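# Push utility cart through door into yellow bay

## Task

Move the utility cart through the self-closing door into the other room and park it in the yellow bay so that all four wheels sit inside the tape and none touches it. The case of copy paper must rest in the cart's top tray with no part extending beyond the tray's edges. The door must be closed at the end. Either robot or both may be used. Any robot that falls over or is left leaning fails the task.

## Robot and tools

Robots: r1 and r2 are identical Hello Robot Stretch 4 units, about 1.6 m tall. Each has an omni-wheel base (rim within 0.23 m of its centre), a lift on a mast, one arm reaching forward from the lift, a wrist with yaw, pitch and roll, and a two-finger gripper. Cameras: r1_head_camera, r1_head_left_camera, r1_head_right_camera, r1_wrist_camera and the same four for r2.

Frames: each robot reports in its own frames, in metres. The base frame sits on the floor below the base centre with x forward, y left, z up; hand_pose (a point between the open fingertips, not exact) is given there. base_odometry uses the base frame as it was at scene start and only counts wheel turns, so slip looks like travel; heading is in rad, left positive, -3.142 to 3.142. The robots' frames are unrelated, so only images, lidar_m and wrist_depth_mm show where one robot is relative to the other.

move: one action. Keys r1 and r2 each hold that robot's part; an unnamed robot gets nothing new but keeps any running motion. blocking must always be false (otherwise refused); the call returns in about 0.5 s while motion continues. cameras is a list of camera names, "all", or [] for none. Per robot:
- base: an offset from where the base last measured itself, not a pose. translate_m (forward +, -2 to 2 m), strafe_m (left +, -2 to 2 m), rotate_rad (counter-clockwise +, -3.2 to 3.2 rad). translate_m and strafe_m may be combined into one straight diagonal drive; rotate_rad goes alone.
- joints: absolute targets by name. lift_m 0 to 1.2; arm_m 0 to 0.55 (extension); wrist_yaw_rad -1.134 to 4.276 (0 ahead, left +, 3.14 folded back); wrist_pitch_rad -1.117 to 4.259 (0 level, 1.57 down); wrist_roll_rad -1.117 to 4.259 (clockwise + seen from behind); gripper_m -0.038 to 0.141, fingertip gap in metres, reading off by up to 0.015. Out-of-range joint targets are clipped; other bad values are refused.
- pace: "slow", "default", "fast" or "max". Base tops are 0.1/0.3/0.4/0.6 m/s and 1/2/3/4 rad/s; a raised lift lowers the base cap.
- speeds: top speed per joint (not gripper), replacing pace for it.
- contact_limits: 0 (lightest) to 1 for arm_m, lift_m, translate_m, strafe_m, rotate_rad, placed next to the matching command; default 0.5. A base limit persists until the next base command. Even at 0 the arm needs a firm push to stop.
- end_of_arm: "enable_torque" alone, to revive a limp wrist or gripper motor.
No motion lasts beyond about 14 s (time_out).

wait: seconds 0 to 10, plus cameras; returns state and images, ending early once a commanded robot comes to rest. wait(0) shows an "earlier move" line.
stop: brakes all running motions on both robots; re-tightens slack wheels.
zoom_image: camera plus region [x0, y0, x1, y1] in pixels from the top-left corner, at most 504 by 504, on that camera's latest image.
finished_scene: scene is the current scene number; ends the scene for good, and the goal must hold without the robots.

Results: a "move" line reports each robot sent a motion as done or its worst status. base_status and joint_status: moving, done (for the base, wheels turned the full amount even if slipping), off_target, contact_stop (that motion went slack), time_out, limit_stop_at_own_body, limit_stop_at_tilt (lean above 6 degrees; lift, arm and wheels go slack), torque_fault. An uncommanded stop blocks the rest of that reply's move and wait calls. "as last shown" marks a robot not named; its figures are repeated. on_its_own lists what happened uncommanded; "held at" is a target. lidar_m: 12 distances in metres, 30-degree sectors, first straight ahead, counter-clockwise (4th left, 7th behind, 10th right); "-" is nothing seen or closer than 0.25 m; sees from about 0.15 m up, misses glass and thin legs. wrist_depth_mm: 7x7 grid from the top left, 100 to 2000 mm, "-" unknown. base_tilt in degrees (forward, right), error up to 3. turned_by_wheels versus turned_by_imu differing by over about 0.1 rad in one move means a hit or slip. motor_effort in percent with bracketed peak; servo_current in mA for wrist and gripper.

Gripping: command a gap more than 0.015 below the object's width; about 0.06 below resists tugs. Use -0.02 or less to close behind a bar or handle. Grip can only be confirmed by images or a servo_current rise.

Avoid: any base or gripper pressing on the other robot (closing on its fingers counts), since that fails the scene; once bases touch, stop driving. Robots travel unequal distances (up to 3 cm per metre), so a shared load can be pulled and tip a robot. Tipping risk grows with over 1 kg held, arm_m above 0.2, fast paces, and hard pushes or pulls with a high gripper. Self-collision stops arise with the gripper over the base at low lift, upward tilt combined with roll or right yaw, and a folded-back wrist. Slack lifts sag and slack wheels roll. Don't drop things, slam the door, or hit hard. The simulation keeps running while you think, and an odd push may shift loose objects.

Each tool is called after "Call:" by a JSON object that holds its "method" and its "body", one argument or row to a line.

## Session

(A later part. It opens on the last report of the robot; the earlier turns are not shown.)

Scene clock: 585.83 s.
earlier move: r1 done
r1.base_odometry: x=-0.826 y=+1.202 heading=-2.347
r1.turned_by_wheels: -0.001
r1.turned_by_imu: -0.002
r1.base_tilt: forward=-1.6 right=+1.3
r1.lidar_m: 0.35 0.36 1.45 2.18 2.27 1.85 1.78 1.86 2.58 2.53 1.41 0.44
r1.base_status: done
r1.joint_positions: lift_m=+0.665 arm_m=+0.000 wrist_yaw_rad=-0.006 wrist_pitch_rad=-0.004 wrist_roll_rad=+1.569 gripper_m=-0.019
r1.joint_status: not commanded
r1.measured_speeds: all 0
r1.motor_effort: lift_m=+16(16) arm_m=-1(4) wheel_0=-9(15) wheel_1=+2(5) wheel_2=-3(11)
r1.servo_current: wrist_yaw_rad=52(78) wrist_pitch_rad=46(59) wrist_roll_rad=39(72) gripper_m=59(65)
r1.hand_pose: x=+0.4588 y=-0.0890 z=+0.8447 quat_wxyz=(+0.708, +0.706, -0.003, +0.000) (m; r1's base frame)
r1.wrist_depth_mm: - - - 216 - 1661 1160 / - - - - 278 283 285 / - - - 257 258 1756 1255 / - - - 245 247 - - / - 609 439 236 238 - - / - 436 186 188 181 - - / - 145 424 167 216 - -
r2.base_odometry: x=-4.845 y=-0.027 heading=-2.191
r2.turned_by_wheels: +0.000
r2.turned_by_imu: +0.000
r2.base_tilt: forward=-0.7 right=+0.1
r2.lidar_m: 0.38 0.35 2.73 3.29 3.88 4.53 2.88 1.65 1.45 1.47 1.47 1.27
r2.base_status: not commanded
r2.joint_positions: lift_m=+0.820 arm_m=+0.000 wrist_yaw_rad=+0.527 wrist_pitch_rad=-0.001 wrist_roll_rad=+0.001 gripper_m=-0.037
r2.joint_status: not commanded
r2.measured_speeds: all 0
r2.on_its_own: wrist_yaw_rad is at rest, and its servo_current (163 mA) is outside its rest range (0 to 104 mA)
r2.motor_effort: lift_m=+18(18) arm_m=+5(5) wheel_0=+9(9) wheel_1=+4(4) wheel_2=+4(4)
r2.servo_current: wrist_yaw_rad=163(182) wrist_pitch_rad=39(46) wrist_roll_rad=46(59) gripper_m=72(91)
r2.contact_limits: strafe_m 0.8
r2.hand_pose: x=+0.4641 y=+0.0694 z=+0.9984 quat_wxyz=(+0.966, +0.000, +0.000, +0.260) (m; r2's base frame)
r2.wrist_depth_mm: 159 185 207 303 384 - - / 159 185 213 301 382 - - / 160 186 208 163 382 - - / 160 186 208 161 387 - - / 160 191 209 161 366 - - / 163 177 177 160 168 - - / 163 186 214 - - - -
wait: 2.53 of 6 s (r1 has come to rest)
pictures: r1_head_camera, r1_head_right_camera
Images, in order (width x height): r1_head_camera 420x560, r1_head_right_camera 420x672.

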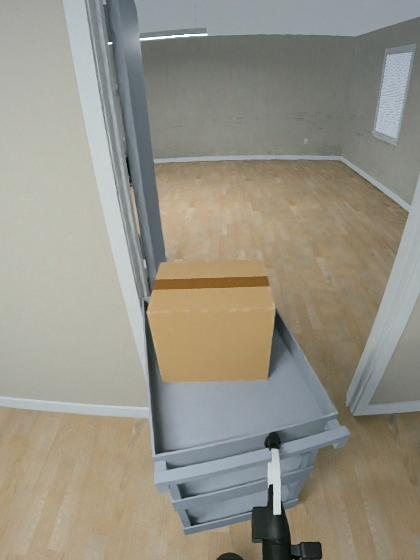

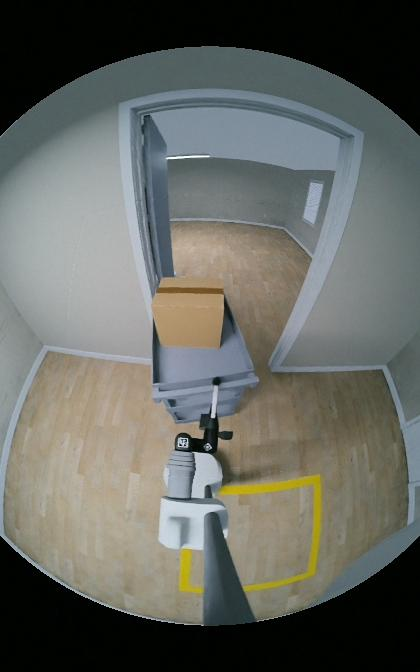

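Call:
{"method": "move", "body": {
  "blocking": false,
  "r1": {"base":{"translate_m":-0.45,"strafe_m":-0.13},"pace":"slow"},
  "cameras": []
}}

Call:
{"method": "wait", "body": {
  "seconds": 7,
  "cameras": ["r1_head_camera","r1_head_right_camera"]
}}

Scene clock: 593.47 s.
move: r1 moving
r1.base_odometry: x=-0.819 y=+1.213 heading=-2.347
r1.turned_by_wheels: +0.000
r1.turned_by_imu: -0.001
r1.base_tilt: forward=-1.6 right=+1.2
r1.lidar_m: 0.35 0.33 1.46 2.16 2.29 1.83 1.76 1.84 2.57 2.51 1.41 0.45
r1.base_status: translate_m moving; strafe_m moving
r1.joint_positions: lift_m=+0.665 arm_m=+0.000 wrist_yaw_rad=-0.003 wrist_pitch_rad=-0.004 wrist_roll_rad=+1.569 gripper_m=-0.019
r1.joint_status: not commanded
r1.measured_speeds: translate_m=-0.049 strafe_m=-0.014 rotate_rad=-0.003 lift_m=+0.000 arm_m=+0.000 wrist_yaw_rad=+0.011 wrist_pitch_rad=+0.000 wrist_roll_rad=+0.000
r1.motor_effort: lift_m=+16(16) arm_m=+2(4) wheel_0=-5(11) wheel_1=-6(6) wheel_2=+8(8)
r1.servo_current: wrist_yaw_rad=59(65) wrist_pitch_rad=39(52) wrist_roll_rad=52(59) gripper_m=52(59)
r1.hand_pose: x=+0.4591 y=-0.0882 z=+0.8447 quat_wxyz=(+0.708, +0.706, -0.002, +0.001) (m; r1's base frame)
r1.wrist_depth_mm: - - - - - 1661 1160 / - - - 263 270 283 283 / - - - 255 256 1808 1281 / - - - 243 246 1921 - / - 455 439 236 237 - - / - 436 185 190 182 - - / - 145 433 181 218 - -
r2.base_odometry: x=-4.845 y=-0.027 heading=-2.191
r2.turned_by_wheels: +0.000
r2.turned_by_imu: +0.000
r2.base_tilt: forward=-0.7 right=+0.1
r2.lidar_m: 0.37 0.35 2.72 3.30 3.90 4.54 2.87 1.68 1.46 1.47 1.47 1.28
r2.base_status: not commanded
r2.joint_positions: lift_m=+0.820 arm_m=+0.000 wrist_yaw_rad=+0.527 wrist_pitch_rad=-0.001 wrist_roll_rad=+0.001 gripper_m=-0.037
r2.joint_status: not commanded
r2.measured_speeds: all 0
r2.motor_effort: lift_m=+18(18) arm_m=+5(5) wheel_0=+9(9) wheel_1=+3(4) wheel_2=+4(4)
r2.servo_current: wrist_yaw_rad=176(189) wrist_pitch_rad=33(46) wrist_roll_rad=46(59) gripper_m=78(78)
r2.contact_limits: strafe_m 0.8
r2.hand_pose: x=+0.4641 y=+0.0694 z=+0.9984 quat_wxyz=(+0.966, +0.000, +0.000, +0.260) (m; r2's base frame)
r2.wrist_depth_mm: 158 186 213 303 384 - - / 159 186 213 303 384 - - / 160 186 208 163 384 - - / 160 187 208 162 384 - - / 160 191 209 161 368 - - / 164 177 176 160 167 - - / 163 186 216 - - - -
pictures: none
No camera images: "cameras" was empty.

Scene clock: 598.90 s.
earlier move: r1 done
r1.base_odometry: x=-0.603 y=+1.614 heading=-2.346
r1.turned_by_wheels: +0.001
r1.turned_by_imu: +0.003
r1.base_tilt: forward=-1.6 right=+1.3
r1.lidar_m: 0.35 0.33 2.07 2.31 1.91 1.38 1.33 1.41 1.98 2.34 2.05 0.47
r1.base_status: done
r1.joint_positions: lift_m=+0.665 arm_m=+0.000 wrist_yaw_rad=+0.010 wrist_pitch_rad=-0.004 wrist_roll_rad=+1.569 gripper_m=-0.019
r1.joint_status: not commanded
r1.measured_speeds: all 0
r1.motor_effort: lift_m=+16(16) arm_m=-4(4) wheel_0=+2(11) wheel_1=-3(7) wheel_2=+6(16)
r1.servo_current: wrist_yaw_rad=46(85) wrist_pitch_rad=46(52) wrist_roll_rad=52(65) gripper_m=46(65)
r1.hand_pose: x=+0.4602 y=-0.0845 z=+0.8447 quat_wxyz=(+0.708, +0.706, +0.002, +0.005) (m; r1's base frame)
r1.wrist_depth_mm: - - - 224 - - 1182 / - - - - 285 287 287 / - - - - 267 1808 1255 / - - - 253 255 1921 - / - - - 239 242 - - / - 430 433 190 232 - - / - 154 185 170 218 - -
r2.base_odometry: x=-4.845 y=-0.027 heading=-2.191
r2.turned_by_wheels: +0.000
r2.turned_by_imu: +0.001
r2.base_tilt: forward=-0.7 right=+0.0
r2.lidar_m: 0.36 0.36 2.70 3.29 3.89 4.54 2.86 1.68 1.45 1.46 1.45 1.28
r2.base_status: not commanded
r2.joint_positions: lift_m=+0.820 arm_m=+0.000 wrist_yaw_rad=+0.527 wrist_pitch_rad=-0.001 wrist_roll_rad=+0.001 gripper_m=-0.037
r2.joint_status: not commanded
r2.measured_speeds: all 0
r2.on_its_own: wrist_yaw_rad is at rest, and its servo_current (163 mA) is outside its rest range (0 to 104 mA)
r2.motor_effort: lift_m=+18(18) arm_m=+5(5) wheel_0=+9(10) wheel_1=+3(4) wheel_2=+4(4)
r2.servo_current: wrist_yaw_rad=163(189) wrist_pitch_rad=39(52) wrist_roll_rad=52(65) gripper_m=85(91)
r2.contact_limits: strafe_m 0.8
r2.hand_pose: x=+0.4641 y=+0.0694 z=+0.9984 quat_wxyz=(+0.966, +0.000, +0.000, +0.260) (m; r2's base frame)
r2.wrist_depth_mm: 158 185 212 303 384 - - / 159 185 213 303 384 - - / 160 187 208 163 387 - - / 160 187 208 162 387 - - / 160 191 209 161 364 - - / 164 177 176 161 168 - - / 163 186 214 - - - -
wait: 5.43 of 7 s (r1 has come to rest)
pictures: r1_head_camera, r1_head_right_camera
Images, in order (width x height): r1_head_camera 420x560, r1_head_right_camera 420x672.

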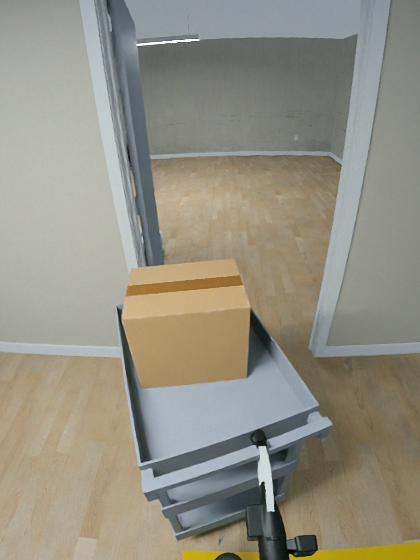

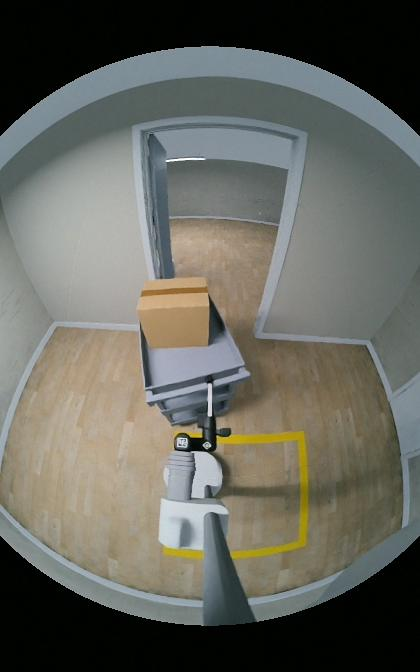

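Call:
{"method": "move", "body": {
  "blocking": false,
  "r1": {"base":{"translate_m":-0.36,"strafe_m":-0.32},"pace":"slow"},
  "cameras": []
}}

Call:
{"method": "wait", "body": {
  "seconds": 7,
  "cameras": []
}}

Call:
{"method": "move", "body": {
  "blocking": false,
  "r1": {"base":{"translate_m":-0.32},"pace":"slow"},
  "cameras": []
}}

Call:
{"method": "wait", "body": {
  "seconds": 5,
  "cameras": ["r1_head_camera","r1_head_right_camera","r1_head_left_camera"]
}}

Scene clock: 607.10 s.
move: r1 moving
r1.base_odometry: x=-0.603 y=+1.627 heading=-2.345
r1.turned_by_wheels: +0.001
r1.turned_by_imu: +0.001
r1.base_tilt: forward=-1.6 right=+1.2
r1.lidar_m: 0.35 0.32 2.09 2.32 1.88 1.37 1.32 1.41 1.99 2.37 2.01 0.46
r1.base_status: translate_m moving; strafe_m moving
r1.joint_positions: lift_m=+0.665 arm_m=+0.000 wrist_yaw_rad=+0.010 wrist_pitch_rad=-0.004 wrist_roll_rad=+1.569 gripper_m=-0.019
r1.joint_status: not commanded
r1.measured_speeds: translate_m=-0.038 strafe_m=-0.034 rotate_rad=-0.001 lift_m=+0.000 arm_m=+0.000 wrist_yaw_rad=+0.000 wrist_pitch_rad=+0.000 wrist_roll_rad=+0.000
r1.motor_effort: lift_m=+16(16) arm_m=-4(4) wheel_0=+12(12) wheel_1=-4(7) wheel_2=+11(13)
r1.servo_current: wrist_yaw_rad=78(78) wrist_pitch_rad=46(52) wrist_roll_rad=65(72) gripper_m=52(59)
r1.hand_pose: x=+0.4602 y=-0.0845 z=+0.8447 quat_wxyz=(+0.708, +0.706, +0.002, +0.005) (m; r1's base frame)
r1.wrist_depth_mm: - - - 225 - - 1160 / - - - - 283 287 287 / - - - - 268 1808 1255 / - - - 254 256 1921 - / - - 661 240 243 - - / - 433 200 201 231 - - / - 154 185 171 217 - -
r2.base_odometry: x=-4.845 y=-0.027 heading=-2.191
r2.turned_by_wheels: +0.000
r2.turned_by_imu: +0.000
r2.base_tilt: forward=-0.7 right=+0.0
r2.lidar_m: 0.35 0.35 2.74 3.29 3.86 4.52 2.90 1.69 1.46 1.48 1.49 1.28
r2.base_status: not commanded
r2.joint_positions: lift_m=+0.820 arm_m=+0.000 wrist_yaw_rad=+0.527 wrist_pitch_rad=-0.001 wrist_roll_rad=+0.001 gripper_m=-0.037
r2.joint_status: not commanded
r2.measured_speeds: all 0
r2.motor_effort: lift_m=+18(18) arm_m=+5(5) wheel_0=+9(9) wheel_1=+4(4) wheel_2=+4(4)
r2.servo_current: wrist_yaw_rad=182(182) wrist_pitch_rad=39(46) wrist_roll_rad=46(52) gripper_m=78(85)
r2.contact_limits: strafe_m 0.8
r2.hand_pose: x=+0.4641 y=+0.0694 z=+0.9984 quat_wxyz=(+0.966, +0.000, +0.000, +0.260) (m; r2's base frame)
r2.wrist_depth_mm: 159 184 213 303 384 - - / 159 185 213 304 387 - - / 160 186 208 162 384 - - / 160 186 208 161 387 - - / 160 191 209 161 368 - - / 164 177 177 160 167 - - / 163 186 215 - - - -
pictures: none
No camera images: "cameras" was empty.

Scene clock: 612.63 s.
earlier move: r1 done
r1.base_odometry: x=-0.580 y=+2.095 heading=-2.345
r1.turned_by_wheels: -0.001
r1.turned_by_imu: +0.000
r1.base_tilt: forward=-1.6 right=+1.3
r1.lidar_m: 0.25 0.26 2.60 2.63 1.37 1.02 0.99 1.05 1.47 2.05 2.13 0.50
r1.base_status: done
r1.joint_positions: lift_m=+0.665 arm_m=+0.000 wrist_yaw_rad=+0.010 wrist_pitch_rad=-0.004 wrist_roll_rad=+1.569 gripper_m=-0.019
r1.joint_status: not commanded
r1.measured_speeds: all 0
r1.motor_effort: lift_m=+16(16) arm_m=-4(4) wheel_0=+8(15) wheel_1=-2(7) wheel_2=+6(13)
r1.servo_current: wrist_yaw_rad=59(85) wrist_pitch_rad=52(59) wrist_roll_rad=46(72) gripper_m=52(65)
r1.hand_pose: x=+0.4602 y=-0.0845 z=+0.8447 quat_wxyz=(+0.708, +0.706, +0.002, +0.005) (m; r1's base frame)
r1.wrist_depth_mm: - - - - - 1537 1229 / - - - - - 1537 1255 / - - - - 343 1499 1182 / - - - - 334 345 1118 / 1618 - - 254 266 1863 1336 / 1618 - - 191 234 1921 - / 1618 154 177 154 201 126 -
r2.base_odometry: x=-4.845 y=-0.027 heading=-2.191
r2.turned_by_wheels: +0.000
r2.turned_by_imu: +0.001
r2.base_tilt: forward=-0.7 right=+0.0
r2.lidar_m: 0.39 0.34 2.72 3.29 3.85 4.54 2.91 1.68 1.44 1.48 1.47 1.26
r2.base_status: not commanded
r2.joint_positions: lift_m=+0.820 arm_m=+0.000 wrist_yaw_rad=+0.527 wrist_pitch_rad=-0.001 wrist_roll_rad=+0.001 gripper_m=-0.037
r2.joint_status: not commanded
r2.measured_speeds: all 0
r2.on_its_own: wrist_yaw_rad is at rest, and its servo_current (169 mA) is outside its rest range (0 to 104 mA)
r2.motor_effort: lift_m=+18(18) arm_m=+5(5) wheel_0=+9(9) wheel_1=+3(4) wheel_2=+4(4)
r2.servo_current: wrist_yaw_rad=169(182) wrist_pitch_rad=39(46) wrist_roll_rad=46(65) gripper_m=78(91)
r2.contact_limits: strafe_m 0.8
r2.hand_pose: x=+0.4641 y=+0.0694 z=+0.9984 quat_wxyz=(+0.966, +0.000, +0.000, +0.260) (m; r2's base frame)
r2.wrist_depth_mm: 158 185 206 303 382 - - / 159 185 213 303 379 - - / 160 186 208 162 382 - - / 161 186 208 161 384 - - / 160 192 208 160 368 - - / 163 177 177 160 167 - - / 161 186 214 - - - -
wait: 5.53 of 7 s (r1 has come to rest)
pictures: none
No camera images: "cameras" was empty.

Scene clock: 613.13 s.
move: r1 moving
r1.base_odometry: x=-0.572 y=+2.103 heading=-2.345
r1.turned_by_wheels: +0.000
r1.turned_by_imu: +0.000
r1.base_tilt: forward=-1.6 right=+1.3
r1.lidar_m: 0.25 0.25 2.61 2.61 1.35 0.99 0.96 1.01 1.45 2.04 2.16 0.52
r1.base_status: translate_m moving
r1.joint_positions: lift_m=+0.665 arm_m=+0.000 wrist_yaw_rad=+0.010 wrist_pitch_rad=-0.004 wrist_roll_rad=+1.569 gripper_m=-0.019
r1.joint_status: not commanded
r1.measured_speeds: translate_m=-0.049 strafe_m=-0.001 rotate_rad=-0.001 lift_m=+0.000 arm_m=+0.000 wrist_yaw_rad=+0.000 wrist_pitch_rad=+0.000 wrist_roll_rad=+0.000
r1.motor_effort: lift_m=+15(16) arm_m=-4(4) wheel_0=-2(7) wheel_1=-6(7) wheel_2=+12(13)
r1.servo_current: wrist_yaw_rad=72(78) wrist_pitch_rad=46(52) wrist_roll_rad=39(59) gripper_m=59(59)
r1.hand_pose: x=+0.4602 y=-0.0845 z=+0.8447 quat_wxyz=(+0.708, +0.706, +0.002, +0.005) (m; r1's base frame)
r1.wrist_depth_mm: - - - - - 1537 1229 / - - - - - 1499 1255 / - - - - 345 1499 1205 / - - - - 330 1499 1205 / 1661 - - 253 265 1921 1366 / 1576 - - 190 181 1863 - / 1618 154 177 183 200 - -
r2.base_odometry: x=-4.845 y=-0.027 heading=-2.191
r2.turned_by_wheels: +0.000
r2.turned_by_imu: +0.000
r2.base_tilt: forward=-0.7 right=+0.1
r2.lidar_m: 0.36 0.34 2.72 3.28 3.86 4.54 2.85 1.69 1.46 1.46 1.45 1.28
r2.base_status: not commanded
r2.joint_positions: lift_m=+0.820 arm_m=+0.000 wrist_yaw_rad=+0.527 wrist_pitch_rad=-0.001 wrist_roll_rad=+0.001 gripper_m=-0.037
r2.joint_status: not commanded
r2.measured_speeds: all 0
r2.motor_effort: lift_m=+18(18) arm_m=+5(5) wheel_0=+9(9) wheel_1=+4(4) wheel_2=+4(4)
r2.servo_current: wrist_yaw_rad=176(176) wrist_pitch_rad=33(46) wrist_roll_rad=39(52) gripper_m=85(85)
r2.contact_limits: strafe_m 0.8
r2.hand_pose: x=+0.4641 y=+0.0694 z=+0.9984 quat_wxyz=(+0.966, +0.000, +0.000, +0.260) (m; r2's base frame)
r2.wrist_depth_mm: 158 185 207 303 384 - - / 159 185 213 303 384 - - / 160 186 208 162 382 - - / 160 186 208 162 384 - - / 160 191 208 160 368 - - / 163 176 177 160 167 - - / 163 186 215 - - - -
pictures: none
No camera images: "cameras" was empty.

Scene clock: 617.10 s.
earlier move: r1 done
r1.base_odometry: x=-0.356 y=+2.323 heading=-2.346
r1.turned_by_wheels: -0.001
r1.turned_by_imu: -0.002
r1.base_tilt: forward=-1.6 right=+1.3
r1.lidar_m: 0.26 0.25 2.73 2.54 0.95 0.69 0.67 0.71 0.99 2.07 2.15 0.49
r1.base_status: done
r1.joint_positions: lift_m=+0.665 arm_m=+0.000 wrist_yaw_rad=-0.001 wrist_pitch_rad=-0.004 wrist_roll_rad=+1.569 gripper_m=-0.019
r1.joint_status: not commanded
r1.measured_speeds: all 0
r1.motor_effort: lift_m=+15(16) arm_m=-4(4) wheel_0=-7(10) wheel_1=-4(7) wheel_2=+0(13)
r1.servo_current: wrist_yaw_rad=26(91) wrist_pitch_rad=52(52) wrist_roll_rad=46(72) gripper_m=59(65)
r1.hand_pose: x=+0.4592 y=-0.0878 z=+0.8447 quat_wxyz=(+0.708, +0.707, -0.002, +0.001) (m; r1's base frame)
r1.wrist_depth_mm: - - - - - 1808 1205 / - - - - - 1756 1255 / - - - - 332 334 332 / 1921 - - - 293 1863 1255 / 1863 - - 249 253 1921 - / 1863 - 185 202 182 - - / - 399 392 153 200 - -
r2.base_odometry: x=-4.845 y=-0.027 heading=-2.191
r2.turned_by_wheels: +0.000
r2.turned_by_imu: +0.001
r2.base_tilt: forward=-0.7 right=+0.0
r2.lidar_m: 0.38 0.33 2.73 3.31 3.88 4.54 2.89 1.69 1.46 1.46 1.48 1.28
r2.base_status: not commanded
r2.joint_positions: lift_m=+0.820 arm_m=+0.000 wrist_yaw_rad=+0.527 wrist_pitch_rad=-0.001 wrist_roll_rad=+0.001 gripper_m=-0.037
r2.joint_status: not commanded
r2.measured_speeds: all 0
r2.on_its_own: wrist_yaw_rad is at rest, and its servo_current (169 mA) is outside its rest range (0 to 104 mA)
r2.motor_effort: lift_m=+18(18) arm_m=+5(5) wheel_0=+9(10) wheel_1=+4(4) wheel_2=+4(5)
r2.servo_current: wrist_yaw_rad=169(182) wrist_pitch_rad=46(46) wrist_roll_rad=59(59) gripper_m=78(85)
r2.contact_limits: strafe_m 0.8
r2.hand_pose: x=+0.4641 y=+0.0694 z=+0.9984 quat_wxyz=(+0.966, +0.000, +0.000, +0.260) (m; r2's base frame)
r2.wrist_depth_mm: 158 185 207 303 384 - - / 159 185 213 303 384 - - / 160 186 208 162 382 - - / 160 186 208 161 387 - - / 160 191 208 160 368 - - / 163 177 177 160 168 - - / 162 186 215 - - - -
wait: 3.97 of 5 s (r1 has come to rest)
pictures: r1_head_camera, r1_head_left_camera, r1_head_right_camera
Images, in order (width x height): r1_head_camera 420x560, r1_head_left_camera 420x672, r1_head_right_camera 420x672.

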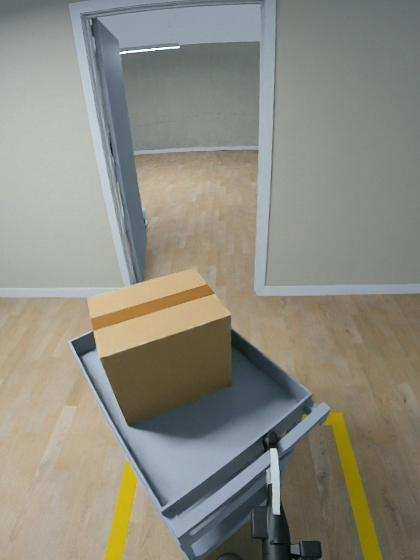

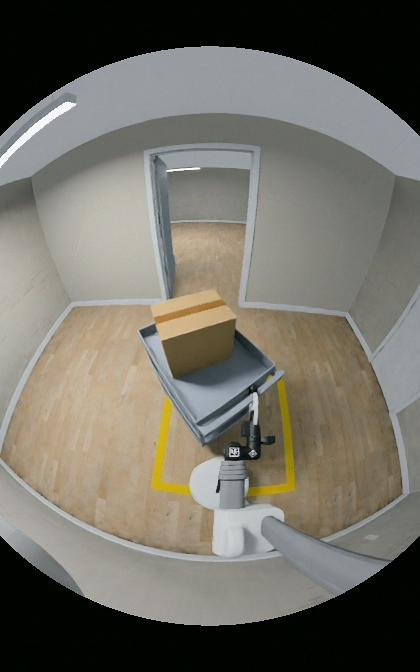

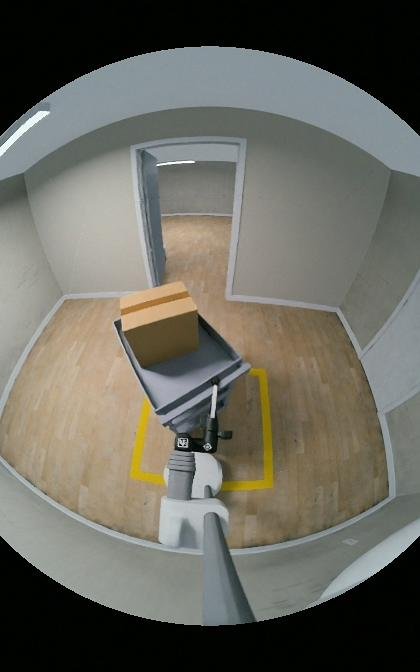

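Call:
{"method": "move", "body": {
  "blocking": false,
  "r1": {"base":{"translate_m":-0.12,"strafe_m":-0.1},"pace":"slow"},
  "cameras": []
}}

Call:
{"method": "wait", "body": {
  "seconds": 4,
  "cameras": ["r1_head_camera","r1_head_right_camera","r1_head_left_camera"]
}}

Call:
{"method": "zoom_image", "body": {
  "camera": "r1_head_left_camera",
  "region": [100, 270, 330, 520]
}}

Call:
{"method": "zoom_image", "body": {
  "camera": "r1_head_right_camera",
  "region": [80, 270, 310, 520]
}}

Scene clock: 636.27 s.
move: r1 moving
r1.base_odometry: x=-0.355 y=+2.336 heading=-2.346
r1.turned_by_wheels: +0.000
r1.turned_by_imu: +0.000
r1.base_tilt: forward=-1.6 right=+1.3
r1.lidar_m: 0.28 0.25 2.73 2.49 0.95 0.67 0.64 0.71 0.97 2.07 2.14 0.48
r1.base_status: translate_m moving; strafe_m moving
r1.joint_positions: lift_m=+0.665 arm_m=+0.000 wrist_yaw_rad=-0.001 wrist_pitch_rad=-0.004 wrist_roll_rad=+1.569 gripper_m=-0.019
r1.joint_status: not commanded
r1.measured_speeds: translate_m=-0.041 strafe_m=-0.033 rotate_rad=-0.003 lift_m=+0.000 arm_m=+0.000 wrist_yaw_rad=+0.000 wrist_pitch_rad=+0.000 wrist_roll_rad=+0.000
r1.motor_effort: lift_m=+16(16) arm_m=-4(4) wheel_0=+3(6) wheel_1=-7(9) wheel_2=+7(8)
r1.servo_current: wrist_yaw_rad=46(65) wrist_pitch_rad=46(52) wrist_roll_rad=39(52) gripper_m=52(65)
r1.hand_pose: x=+0.4592 y=-0.0878 z=+0.8447 quat_wxyz=(+0.708, +0.707, -0.002, +0.001) (m; r1's base frame)
r1.wrist_depth_mm: - - - - - 1756 1229 / - - - - - 1708 1255 / - - - - 327 334 334 / 1921 - - - 290 1863 1255 / 1921 - - 249 254 1863 - / 1863 - 183 201 182 - - / - 399 394 182 202 - -
r2.base_odometry: x=-4.845 y=-0.027 heading=-2.191
r2.turned_by_wheels: +0.000
r2.turned_by_imu: +0.000
r2.base_tilt: forward=-0.7 right=+0.0
r2.lidar_m: 0.36 0.31 2.73 3.31 3.89 4.51 2.85 1.67 1.46 1.47 1.46 1.27
r2.base_status: not commanded
r2.joint_positions: lift_m=+0.820 arm_m=+0.000 wrist_yaw_rad=+0.527 wrist_pitch_rad=-0.001 wrist_roll_rad=+0.001 gripper_m=-0.037
r2.joint_status: not commanded
r2.measured_speeds: all 0
r2.motor_effort: lift_m=+18(18) arm_m=+5(5) wheel_0=+9(9) wheel_1=+3(4) wheel_2=+4(4)
r2.servo_current: wrist_yaw_rad=169(189) wrist_pitch_rad=39(46) wrist_roll_rad=59(59) gripper_m=85(85)
r2.contact_limits: strafe_m 0.8
r2.hand_pose: x=+0.4641 y=+0.0694 z=+0.9984 quat_wxyz=(+0.966, +0.000, +0.000, +0.260) (m; r2's base frame)
r2.wrist_depth_mm: 158 185 213 303 384 - - / 159 186 213 303 382 - - / 160 186 208 163 384 - - / 160 186 209 161 382 - - / 160 191 208 160 366 - - / 164 177 176 160 167 - - / 163 186 215 - - - -
pictures: none
No camera images: "cameras" was empty.

Scene clock: 638.57 s.
earlier move: r1 done
r1.base_odometry: x=-0.344 y=+2.479 heading=-2.345
r1.turned_by_wheels: +0.001
r1.turned_by_imu: +0.001
r1.base_tilt: forward=-1.6 right=+1.3
r1.lidar_m: 0.29 0.26 2.84 2.13 0.80 0.56 0.52 0.58 0.85 1.97 2.02 0.49
r1.base_status: done
r1.joint_positions: lift_m=+0.665 arm_m=+0.000 wrist_yaw_rad=+0.011 wrist_pitch_rad=-0.004 wrist_roll_rad=+1.569 gripper_m=-0.019
r1.joint_status: not commanded
r1.measured_speeds: all 0
r1.motor_effort: lift_m=+16(16) arm_m=-1(4) wheel_0=+9(15) wheel_1=+0(9) wheel_2=+5(12)
r1.servo_current: wrist_yaw_rad=85(91) wrist_pitch_rad=46(59) wrist_roll_rad=39(65) gripper_m=59(65)
r1.hand_pose: x=+0.4602 y=-0.0842 z=+0.8447 quat_wxyz=(+0.708, +0.707, +0.002, +0.005) (m; r1's base frame)
r1.wrist_depth_mm: - - - - - 1708 1255 / - - - - - 1808 1229 / - - - - 322 325 1042 / - - - - 332 1808 1281 / - - - 252 256 1921 - / - - - 201 182 - - / - 404 397 163 208 - -
r2.base_odometry: x=-4.845 y=-0.027 heading=-2.191
r2.turned_by_wheels: +0.000
r2.turned_by_imu: +0.000
r2.base_tilt: forward=-0.7 right=+0.1
r2.lidar_m: 0.35 0.35 2.73 3.29 3.87 4.53 2.87 1.68 1.47 1.46 1.48 1.25
r2.base_status: not commanded
r2.joint_positions: lift_m=+0.820 arm_m=+0.000 wrist_yaw_rad=+0.527 wrist_pitch_rad=-0.001 wrist_roll_rad=+0.001 gripper_m=-0.037
r2.joint_status: not commanded
r2.measured_speeds: all 0
r2.on_its_own: wrist_yaw_rad is at rest, and its servo_current (169 mA) is outside its rest range (0 to 104 mA)
r2.motor_effort: lift_m=+18(18) arm_m=+5(5) wheel_0=+9(9) wheel_1=+4(4) wheel_2=+4(4)
r2.servo_current: wrist_yaw_rad=169(189) wrist_pitch_rad=46(46) wrist_roll_rad=46(59) gripper_m=85(85)
r2.contact_limits: strafe_m 0.8
r2.hand_pose: x=+0.4641 y=+0.0694 z=+0.9984 quat_wxyz=(+0.966, +0.000, +0.000, +0.260) (m; r2's base frame)
r2.wrist_depth_mm: 158 185 212 301 382 - - / 159 185 213 303 384 - - / 160 186 208 163 384 - - / 160 187 209 161 387 - - / 160 192 209 161 366 - - / 163 177 176 160 168 - - / 163 186 216 - - - -
wait: 2.30 of 4 s (r1 has come to rest)
pictures: r1_head_camera, r1_head_left_camera, r1_head_right_camera
Images, in order (width x height): r1_head_camera 420x560, r1_head_left_camera 420x672, r1_head_right_camera 420x672.

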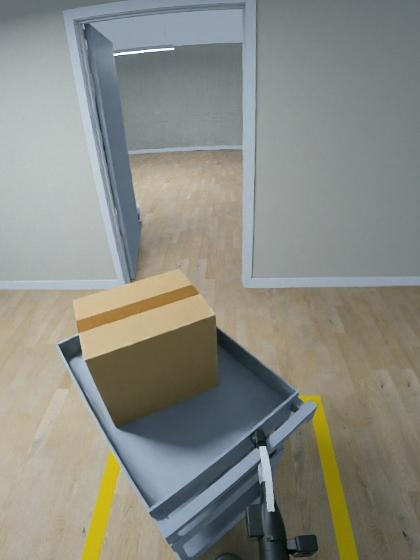

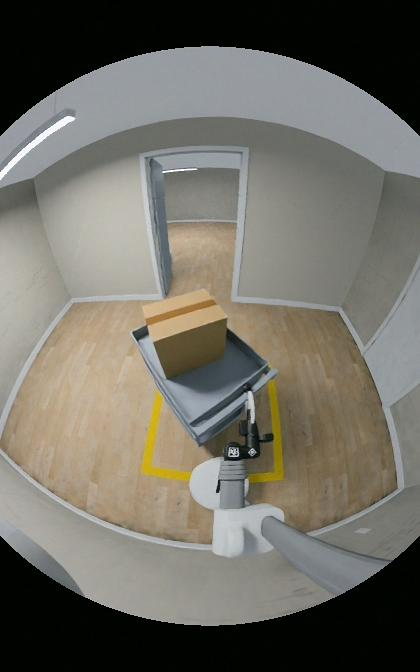

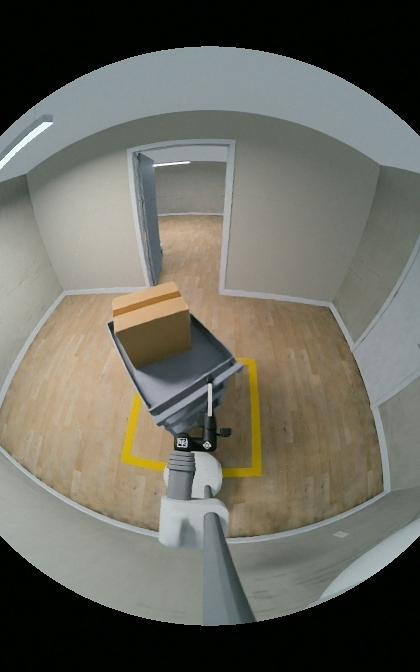

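Scaled by 2.016 from the camera's 420x672 image, which has a finer 600x960 frame.

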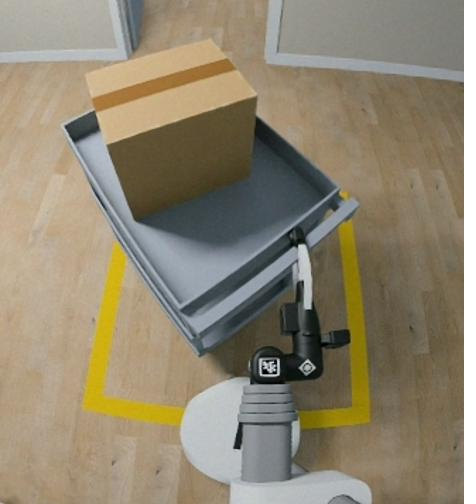

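Scaled by 2.016 from the camera's 420x672 image, which has a finer 600x960 frame.

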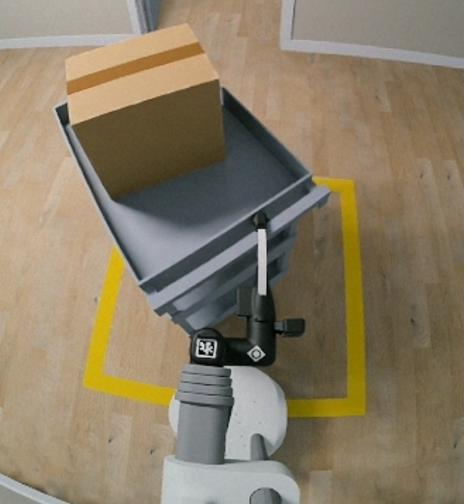

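Call:
{"method": "move", "body": {
  "blocking": false,
  "r1": {"base":{"translate_m":0.04,"strafe_m":-0.2},"pace":"slow"},
  "cameras": []
}}

Call:
{"method": "wait", "body": {
  "seconds": 4,
  "cameras": ["r1_head_camera","r1_head_right_camera","r1_head_left_camera"]
}}

Call:
{"method": "zoom_image", "body": {
  "camera": "r1_head_left_camera",
  "region": [100, 270, 330, 520]
}}

Scene clock: 655.10 s.
move: r1 moving
r1.base_odometry: x=-0.355 y=+2.486 heading=-2.344
r1.turned_by_wheels: +0.001
r1.turned_by_imu: +0.001
r1.base_tilt: forward=-1.6 right=+1.2
r1.lidar_m: 0.27 0.25 2.86 2.10 0.78 0.60 0.55 0.59 0.85 1.95 2.03 0.48
r1.base_status: translate_m moving; strafe_m moving
r1.joint_positions: lift_m=+0.665 arm_m=+0.000 wrist_yaw_rad=+0.011 wrist_pitch_rad=-0.004 wrist_roll_rad=+1.569 gripper_m=-0.019
r1.joint_status: not commanded
r1.measured_speeds: translate_m=+0.009 strafe_m=-0.050 rotate_rad=+0.002 lift_m=+0.000 arm_m=+0.000 wrist_yaw_rad=+0.000 wrist_pitch_rad=+0.000 wrist_roll_rad=+0.000
r1.motor_effort: lift_m=+16(16) arm_m=+3(4) wheel_0=+16(17) wheel_1=-6(6) wheel_2=+1(4)
r1.servo_current: wrist_yaw_rad=65(78) wrist_pitch_rad=39(46) wrist_roll_rad=52(72) gripper_m=52(59)
r1.hand_pose: x=+0.4602 y=-0.0842 z=+0.8447 quat_wxyz=(+0.708, +0.707, +0.002, +0.005) (m; r1's base frame)
r1.wrist_depth_mm: - - - - - 1708 1255 / - - - - - 1808 1255 / - - - - 322 329 327 / - - - - 330 1756 1281 / - - - 252 257 1863 - / - - - 191 232 - - / - 402 397 160 205 - -
r2.base_odometry: x=-4.845 y=-0.027 heading=-2.191
r2.turned_by_wheels: +0.000
r2.turned_by_imu: +0.000
r2.base_tilt: forward=-0.7 right=+0.1
r2.lidar_m: 0.37 0.33 2.71 3.28 3.90 4.54 2.88 1.69 1.46 1.46 1.48 1.29
r2.base_status: not commanded
r2.joint_positions: lift_m=+0.820 arm_m=+0.000 wrist_yaw_rad=+0.527 wrist_pitch_rad=-0.001 wrist_roll_rad=+0.001 gripper_m=-0.037
r2.joint_status: not commanded
r2.measured_speeds: all 0
r2.motor_effort: lift_m=+18(18) arm_m=+5(5) wheel_0=+9(9) wheel_1=+4(4) wheel_2=+4(4)
r2.servo_current: wrist_yaw_rad=176(176) wrist_pitch_rad=39(52) wrist_roll_rad=59(59) gripper_m=78(85)
r2.contact_limits: strafe_m 0.8
r2.hand_pose: x=+0.4641 y=+0.0694 z=+0.9984 quat_wxyz=(+0.966, +0.000, +0.000, +0.260) (m; r2's base frame)
r2.wrist_depth_mm: 159 185 207 303 384 - - / 159 185 213 303 382 - - / 160 186 208 162 384 - - / 161 186 208 161 384 - - / 160 191 209 160 384 - - / 164 177 177 160 168 - - / 162 186 214 - - - -
pictures: none
No camera images: "cameras" was empty.

Scene clock: 657.87 s.
earlier move: r1 done
r1.base_odometry: x=-0.515 y=+2.590 heading=-2.345
r1.turned_by_wheels: -0.001
r1.turned_by_imu: -0.001
r1.base_tilt: forward=-1.6 right=+1.2
r1.lidar_m: 0.25 0.25 0.50 2.27 0.83 0.61 0.59 0.63 0.89 1.76 1.83 0.53
r1.base_status: done
r1.joint_positions: lift_m=+0.665 arm_m=+0.000 wrist_yaw_rad=+0.008 wrist_pitch_rad=-0.004 wrist_roll_rad=+1.569 gripper_m=-0.019
r1.joint_status: not commanded
r1.measured_speeds: all 0
r1.motor_effort: lift_m=+15(16) arm_m=+4(4) wheel_0=+7(17) wheel_1=-2(6) wheel_2=-3(5)
r1.servo_current: wrist_yaw_rad=65(91) wrist_pitch_rad=39(52) wrist_roll_rad=39(72) gripper_m=52(65)
r1.hand_pose: x=+0.4600 y=-0.0851 z=+0.8447 quat_wxyz=(+0.708, +0.707, +0.001, +0.004) (m; r1's base frame)
r1.wrist_depth_mm: - - - - - 1756 1229 / - - - - - 1756 1255 / - - - - - 1756 1205 / - - - - 338 349 1060 / 1921 - - - 300 1708 1308 / 1983 - - 191 182 1863 1366 / - 1983 175 - 190 1499 -
r2.base_odometry: x=-4.845 y=-0.027 heading=-2.191
r2.turned_by_wheels: +0.000
r2.turned_by_imu: +0.000
r2.base_tilt: forward=-0.7 right=+0.0
r2.lidar_m: 0.38 0.37 2.70 3.30 3.87 4.54 2.87 1.70 1.47 1.47 1.48 1.27
r2.base_status: not commanded
r2.joint_positions: lift_m=+0.820 arm_m=+0.000 wrist_yaw_rad=+0.527 wrist_pitch_rad=-0.001 wrist_roll_rad=+0.001 gripper_m=-0.037
r2.joint_status: not commanded
r2.measured_speeds: all 0
r2.on_its_own: wrist_yaw_rad is at rest, and its servo_current (176 mA) is outside its rest range (0 to 104 mA)
r2.motor_effort: lift_m=+18(18) arm_m=+5(5) wheel_0=+9(9) wheel_1=+3(4) wheel_2=+4(4)
r2.servo_current: wrist_yaw_rad=176(189) wrist_pitch_rad=39(52) wrist_roll_rad=39(59) gripper_m=85(91)
r2.contact_limits: strafe_m 0.8
r2.hand_pose: x=+0.4641 y=+0.0694 z=+0.9984 quat_wxyz=(+0.966, +0.000, +0.000, +0.260) (m; r2's base frame)
r2.wrist_depth_mm: 158 185 206 304 384 - - / 159 185 213 304 387 - - / 160 186 208 162 382 - - / 160 186 208 161 384 - - / 160 191 208 160 366 - - / 163 177 177 160 168 - - / 162 186 214 - - - -
wait: 2.77 of 4 s (r1 has come to rest)
pictures: r1_head_camera, r1_head_left_camera, r1_head_right_camera
Images, in order (width x height): r1_head_camera 420x560, r1_head_left_camera 420x672, r1_head_right_camera 420x672.

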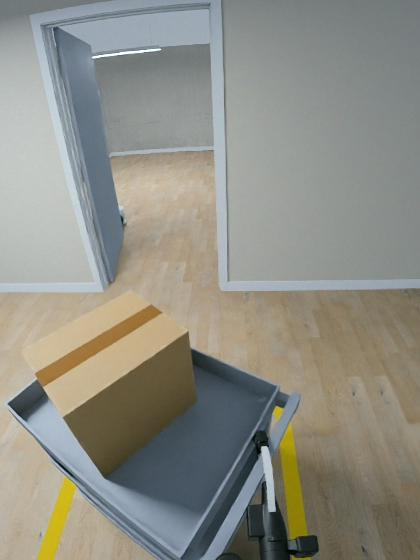

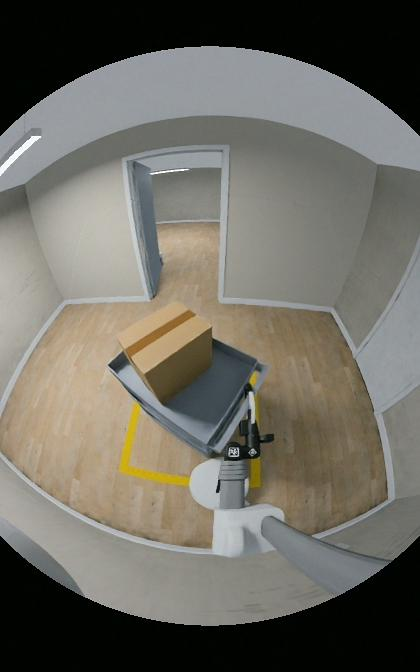

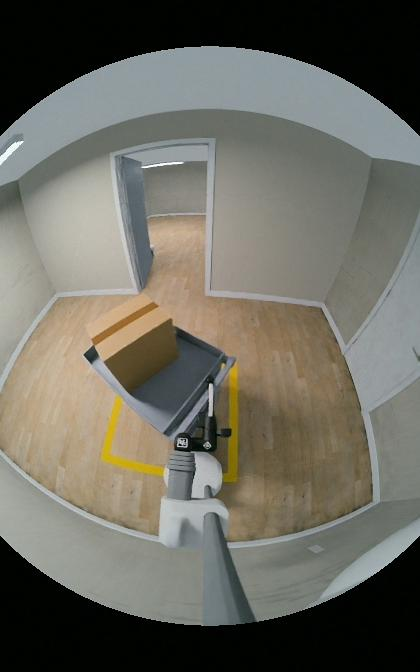

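Scaled by 2.016 from the camera's 420x672 image, which has a finer 600x960 frame.

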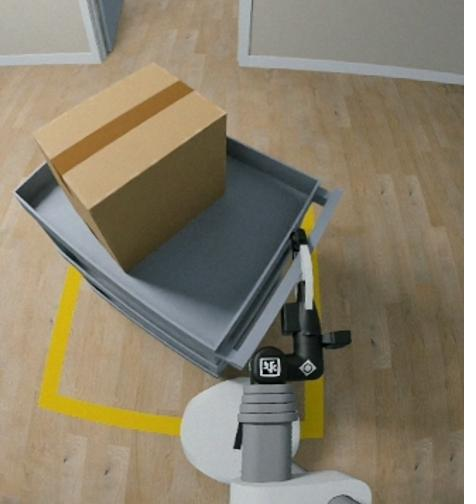

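Call:
{"method": "move", "body": {
  "blocking": false,
  "r1": {"base":{"strafe_m":-0.04},"joints":{"arm_m":0.13},"pace":"slow"},
  "cameras": []
}}

Call:
{"method": "wait", "body": {
  "seconds": 4,
  "cameras": []
}}

Call:
{"method": "wait", "body": {
  "seconds": 2,
  "cameras": ["r1_head_camera","r1_head_right_camera","r1_head_left_camera"]
}}

Call:
{"method": "zoom_image", "body": {
  "camera": "r1_head_left_camera",
  "region": [100, 270, 330, 520]
}}

Scene clock: 667.03 s.
move: r1 moving
r1.base_odometry: x=-0.525 y=+2.600 heading=-2.345
r1.turned_by_wheels: +0.001
r1.turned_by_imu: +0.000
r1.base_tilt: forward=-1.6 right=+1.3
r1.lidar_m: 0.26 0.25 0.53 2.28 0.85 0.63 0.59 0.62 0.89 1.75 1.82 0.53
r1.base_status: strafe_m moving
r1.joint_positions: lift_m=+0.665 arm_m=+0.012 wrist_yaw_rad=+0.008 wrist_pitch_rad=-0.004 wrist_roll_rad=+1.569 gripper_m=-0.019
r1.joint_status: arm_m moving
r1.measured_speeds: translate_m=+0.000 strafe_m=-0.055 rotate_rad=-0.002 lift_m=+0.000 arm_m=+0.050 wrist_yaw_rad=+0.000 wrist_pitch_rad=+0.000 wrist_roll_rad=+0.000
r1.motor_effort: lift_m=+16(16) arm_m=+8(11) wheel_0=+13(14) wheel_1=-3(6) wheel_2=-2(3)
r1.servo_current: wrist_yaw_rad=52(72) wrist_pitch_rad=46(52) wrist_roll_rad=52(59) gripper_m=52(59)
r1.hand_pose: x=+0.4723 y=-0.0851 z=+0.8447 quat_wxyz=(+0.708, +0.707, +0.001, +0.004) (m; r1's base frame)
r1.wrist_depth_mm: - - - - - 1756 1205 / - - - - - 1808 1229 / - - - - - 1756 1229 / - - - - 338 1537 1098 / 1983 - - - 304 1756 1281 / 1983 - - 200 236 1921 1366 / - 1921 176 - 192 1499 1366
r2.base_odometry: x=-4.845 y=-0.027 heading=-2.191
r2.turned_by_wheels: +0.000
r2.turned_by_imu: +0.000
r2.base_tilt: forward=-0.7 right=+0.1
r2.lidar_m: 0.38 0.35 2.75 3.29 3.88 4.53 2.84 1.67 1.46 1.46 1.50 1.27
r2.base_status: not commanded
r2.joint_positions: lift_m=+0.820 arm_m=+0.000 wrist_yaw_rad=+0.527 wrist_pitch_rad=-0.001 wrist_roll_rad=+0.001 gripper_m=-0.037
r2.joint_status: not commanded
r2.measured_speeds: all 0
r2.motor_effort: lift_m=+18(18) arm_m=+5(5) wheel_0=+9(9) wheel_1=+3(4) wheel_2=+4(4)
r2.servo_current: wrist_yaw_rad=176(176) wrist_pitch_rad=39(46) wrist_roll_rad=52(59) gripper_m=78(85)
r2.contact_limits: strafe_m 0.8
r2.hand_pose: x=+0.4641 y=+0.0694 z=+0.9984 quat_wxyz=(+0.966, +0.000, +0.000, +0.260) (m; r2's base frame)
r2.wrist_depth_mm: 158 184 213 303 384 - - / 159 185 213 304 382 - - / 160 186 208 163 382 - - / 160 187 208 161 384 - - / 160 191 208 161 368 - - / 164 177 177 160 167 - - / 163 186 215 - - - -
pictures: none
No camera images: "cameras" was empty.

Scene clock: 669.10 s.
earlier move: r1 done
r1.base_odometry: x=-0.543 y=+2.618 heading=-2.345
r1.turned_by_wheels: +0.000
r1.turned_by_imu: -0.001
r1.base_tilt: forward=-1.6 right=+1.3
r1.lidar_m: 0.33 0.33 3.09 2.27 0.84 0.63 0.59 0.64 0.92 1.73 1.78 2.24
r1.base_status: done
r1.joint_positions: lift_m=+0.665 arm_m=+0.130 wrist_yaw_rad=+0.003 wrist_pitch_rad=-0.004 wrist_roll_rad=+1.569 gripper_m=-0.019
r1.joint_status: all done
r1.measured_speeds: all 0
r1.motor_effort: lift_m=+16(16) arm_m=+6(11) wheel_0=+1(14) wheel_1=+3(9) wheel_2=-1(3)
r1.servo_current: wrist_yaw_rad=46(111) wrist_pitch_rad=52(52) wrist_roll_rad=39(65) gripper_m=52(59)
r1.hand_pose: x=+0.5893 y=-0.0867 z=+0.8447 quat_wxyz=(+0.708, +0.707, -0.001, +0.002) (m; r1's base frame)
r1.wrist_depth_mm: - - - - - 1808 1205 / - - - - - 1661 1205 / - - - - - 1708 1255 / - - - - 343 1499 1138 / - - - - 307 1708 1308 / 1808 - - 200 182 1921 1281 / 1808 154 176 148 193 127 1336
r2.base_odometry: x=-4.845 y=-0.027 heading=-2.191
r2.turned_by_wheels: +0.000
r2.turned_by_imu: +0.000
r2.base_tilt: forward=-0.7 right=+0.0
r2.lidar_m: 0.38 0.35 2.72 3.29 3.86 4.54 2.85 1.68 1.46 1.46 1.48 1.27
r2.base_status: not commanded
r2.joint_positions: lift_m=+0.820 arm_m=+0.000 wrist_yaw_rad=+0.527 wrist_pitch_rad=-0.001 wrist_roll_rad=+0.001 gripper_m=-0.037
r2.joint_status: not commanded
r2.measured_speeds: all 0
r2.on_its_own: wrist_yaw_rad is at rest, and its servo_current (163 mA) is outside its rest range (0 to 104 mA)
r2.motor_effort: lift_m=+18(18) arm_m=+5(5) wheel_0=+9(10) wheel_1=+4(4) wheel_2=+4(4)
r2.servo_current: wrist_yaw_rad=163(189) wrist_pitch_rad=39(46) wrist_roll_rad=46(65) gripper_m=78(85)
r2.contact_limits: strafe_m 0.8
r2.hand_pose: x=+0.4641 y=+0.0694 z=+0.9984 quat_wxyz=(+0.966, +0.000, +0.000, +0.260) (m; r2's base frame)
r2.wrist_depth_mm: 158 185 207 303 384 - - / 159 186 213 303 387 - - / 160 186 209 163 387 - - / 160 186 208 162 384 - - / 160 192 209 161 368 - - / 164 177 176 178 167 - - / 163 186 216 - - - -
wait: 2.07 of 4 s (r1 has come to rest)
pictures: none
No camera images: "cameras" was empty.

Scene clock: 671.10 s.
r1.base_odometry: x=-0.543 y=+2.618 heading=-2.345
r1.turned_by_wheels: +0.000
r1.turned_by_imu: +0.000
r1.base_tilt: forward=-1.6 right=+1.3
r1.lidar_m: 0.35 0.32 3.11 2.25 0.85 0.63 0.59 0.62 0.90 1.73 1.78 2.25
r1.base_status: done
r1.joint_positions: lift_m=+0.665 arm_m=+0.130 wrist_yaw_rad=+0.003 wrist_pitch_rad=-0.004 wrist_roll_rad=+1.569 gripper_m=-0.019
r1.joint_status: all done
r1.measured_speeds: all 0
r1.motor_effort: lift_m=+15(16) arm_m=+6(11) wheel_0=+1(14) wheel_1=+4(9) wheel_2=-1(3)
r1.servo_current: wrist_yaw_rad=72(111) wrist_pitch_rad=46(52) wrist_roll_rad=52(65) gripper_m=52(59)
r1.hand_pose: x=+0.5893 y=-0.0867 z=+0.8447 quat_wxyz=(+0.708, +0.707, -0.001, +0.002) (m; r1's base frame)
r1.wrist_depth_mm: - - - - - 1756 1229 / - - - - - 1661 1205 / - - - - - 1661 1281 / - - - - 345 1499 1118 / - - - - 307 1708 1255 / 1808 - - 200 182 1863 1281 / 1808 155 177 148 193 127 1336
r2.base_odometry: x=-4.845 y=-0.027 heading=-2.191
r2.turned_by_wheels: +0.000
r2.turned_by_imu: +0.000
r2.base_tilt: forward=-0.7 right=+0.1
r2.lidar_m: 0.38 0.32 2.74 3.31 3.88 4.54 2.90 1.68 1.46 1.47 1.48 1.27
r2.base_status: not commanded
r2.joint_positions: lift_m=+0.820 arm_m=+0.000 wrist_yaw_rad=+0.527 wrist_pitch_rad=-0.001 wrist_roll_rad=+0.001 gripper_m=-0.037
r2.joint_status: not commanded
r2.measured_speeds: all 0
r2.on_its_own: wrist_yaw_rad is at rest, and its servo_current (156 mA) is outside its rest range (0 to 104 mA)
r2.motor_effort: lift_m=+18(18) arm_m=+5(5) wheel_0=+9(10) wheel_1=+3(4) wheel_2=+4(4)
r2.servo_current: wrist_yaw_rad=156(189) wrist_pitch_rad=39(46) wrist_roll_rad=46(65) gripper_m=78(85)
r2.contact_limits: strafe_m 0.8
r2.hand_pose: x=+0.4641 y=+0.0694 z=+0.9984 quat_wxyz=(+0.966, +0.000, +0.000, +0.260) (m; r2's base frame)
r2.wrist_depth_mm: 158 185 212 304 382 - - / 159 185 214 303 384 - - / 160 186 208 163 384 - - / 160 186 209 162 387 - - / 160 191 208 161 366 - - / 163 177 176 160 167 - - / 163 186 214 - - - -
wait: 2.00 s; at rest by 0.27 s
pictures: r1_head_camera, r1_head_left_camera, r1_head_right_camera
Images, in order (width x height): r1_head_camera 420x560, r1_head_left_camera 420x672, r1_head_right_camera 420x672.

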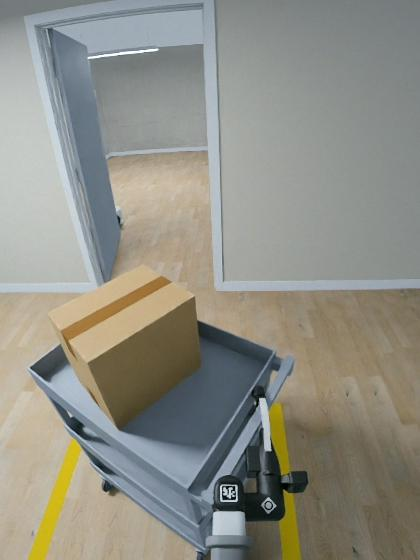

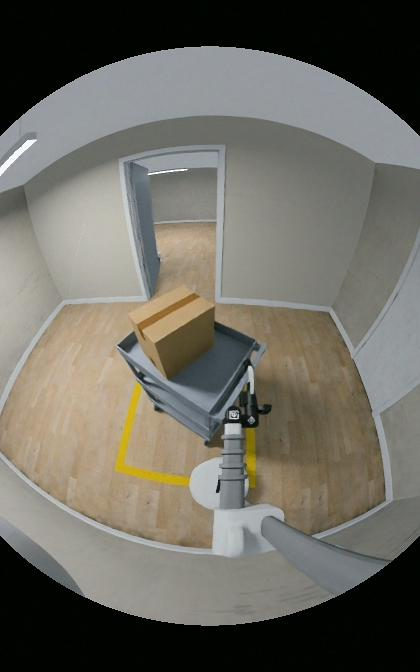

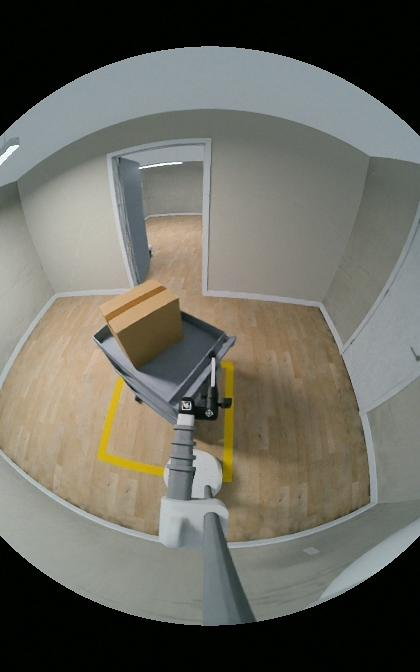

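Scaled by 2.016 from the camera's 420x672 image, which has a finer 600x960 frame.

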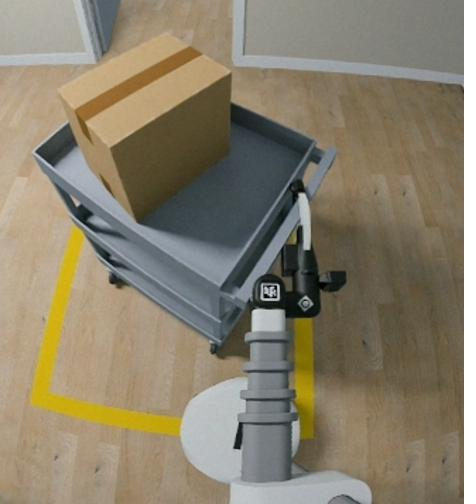

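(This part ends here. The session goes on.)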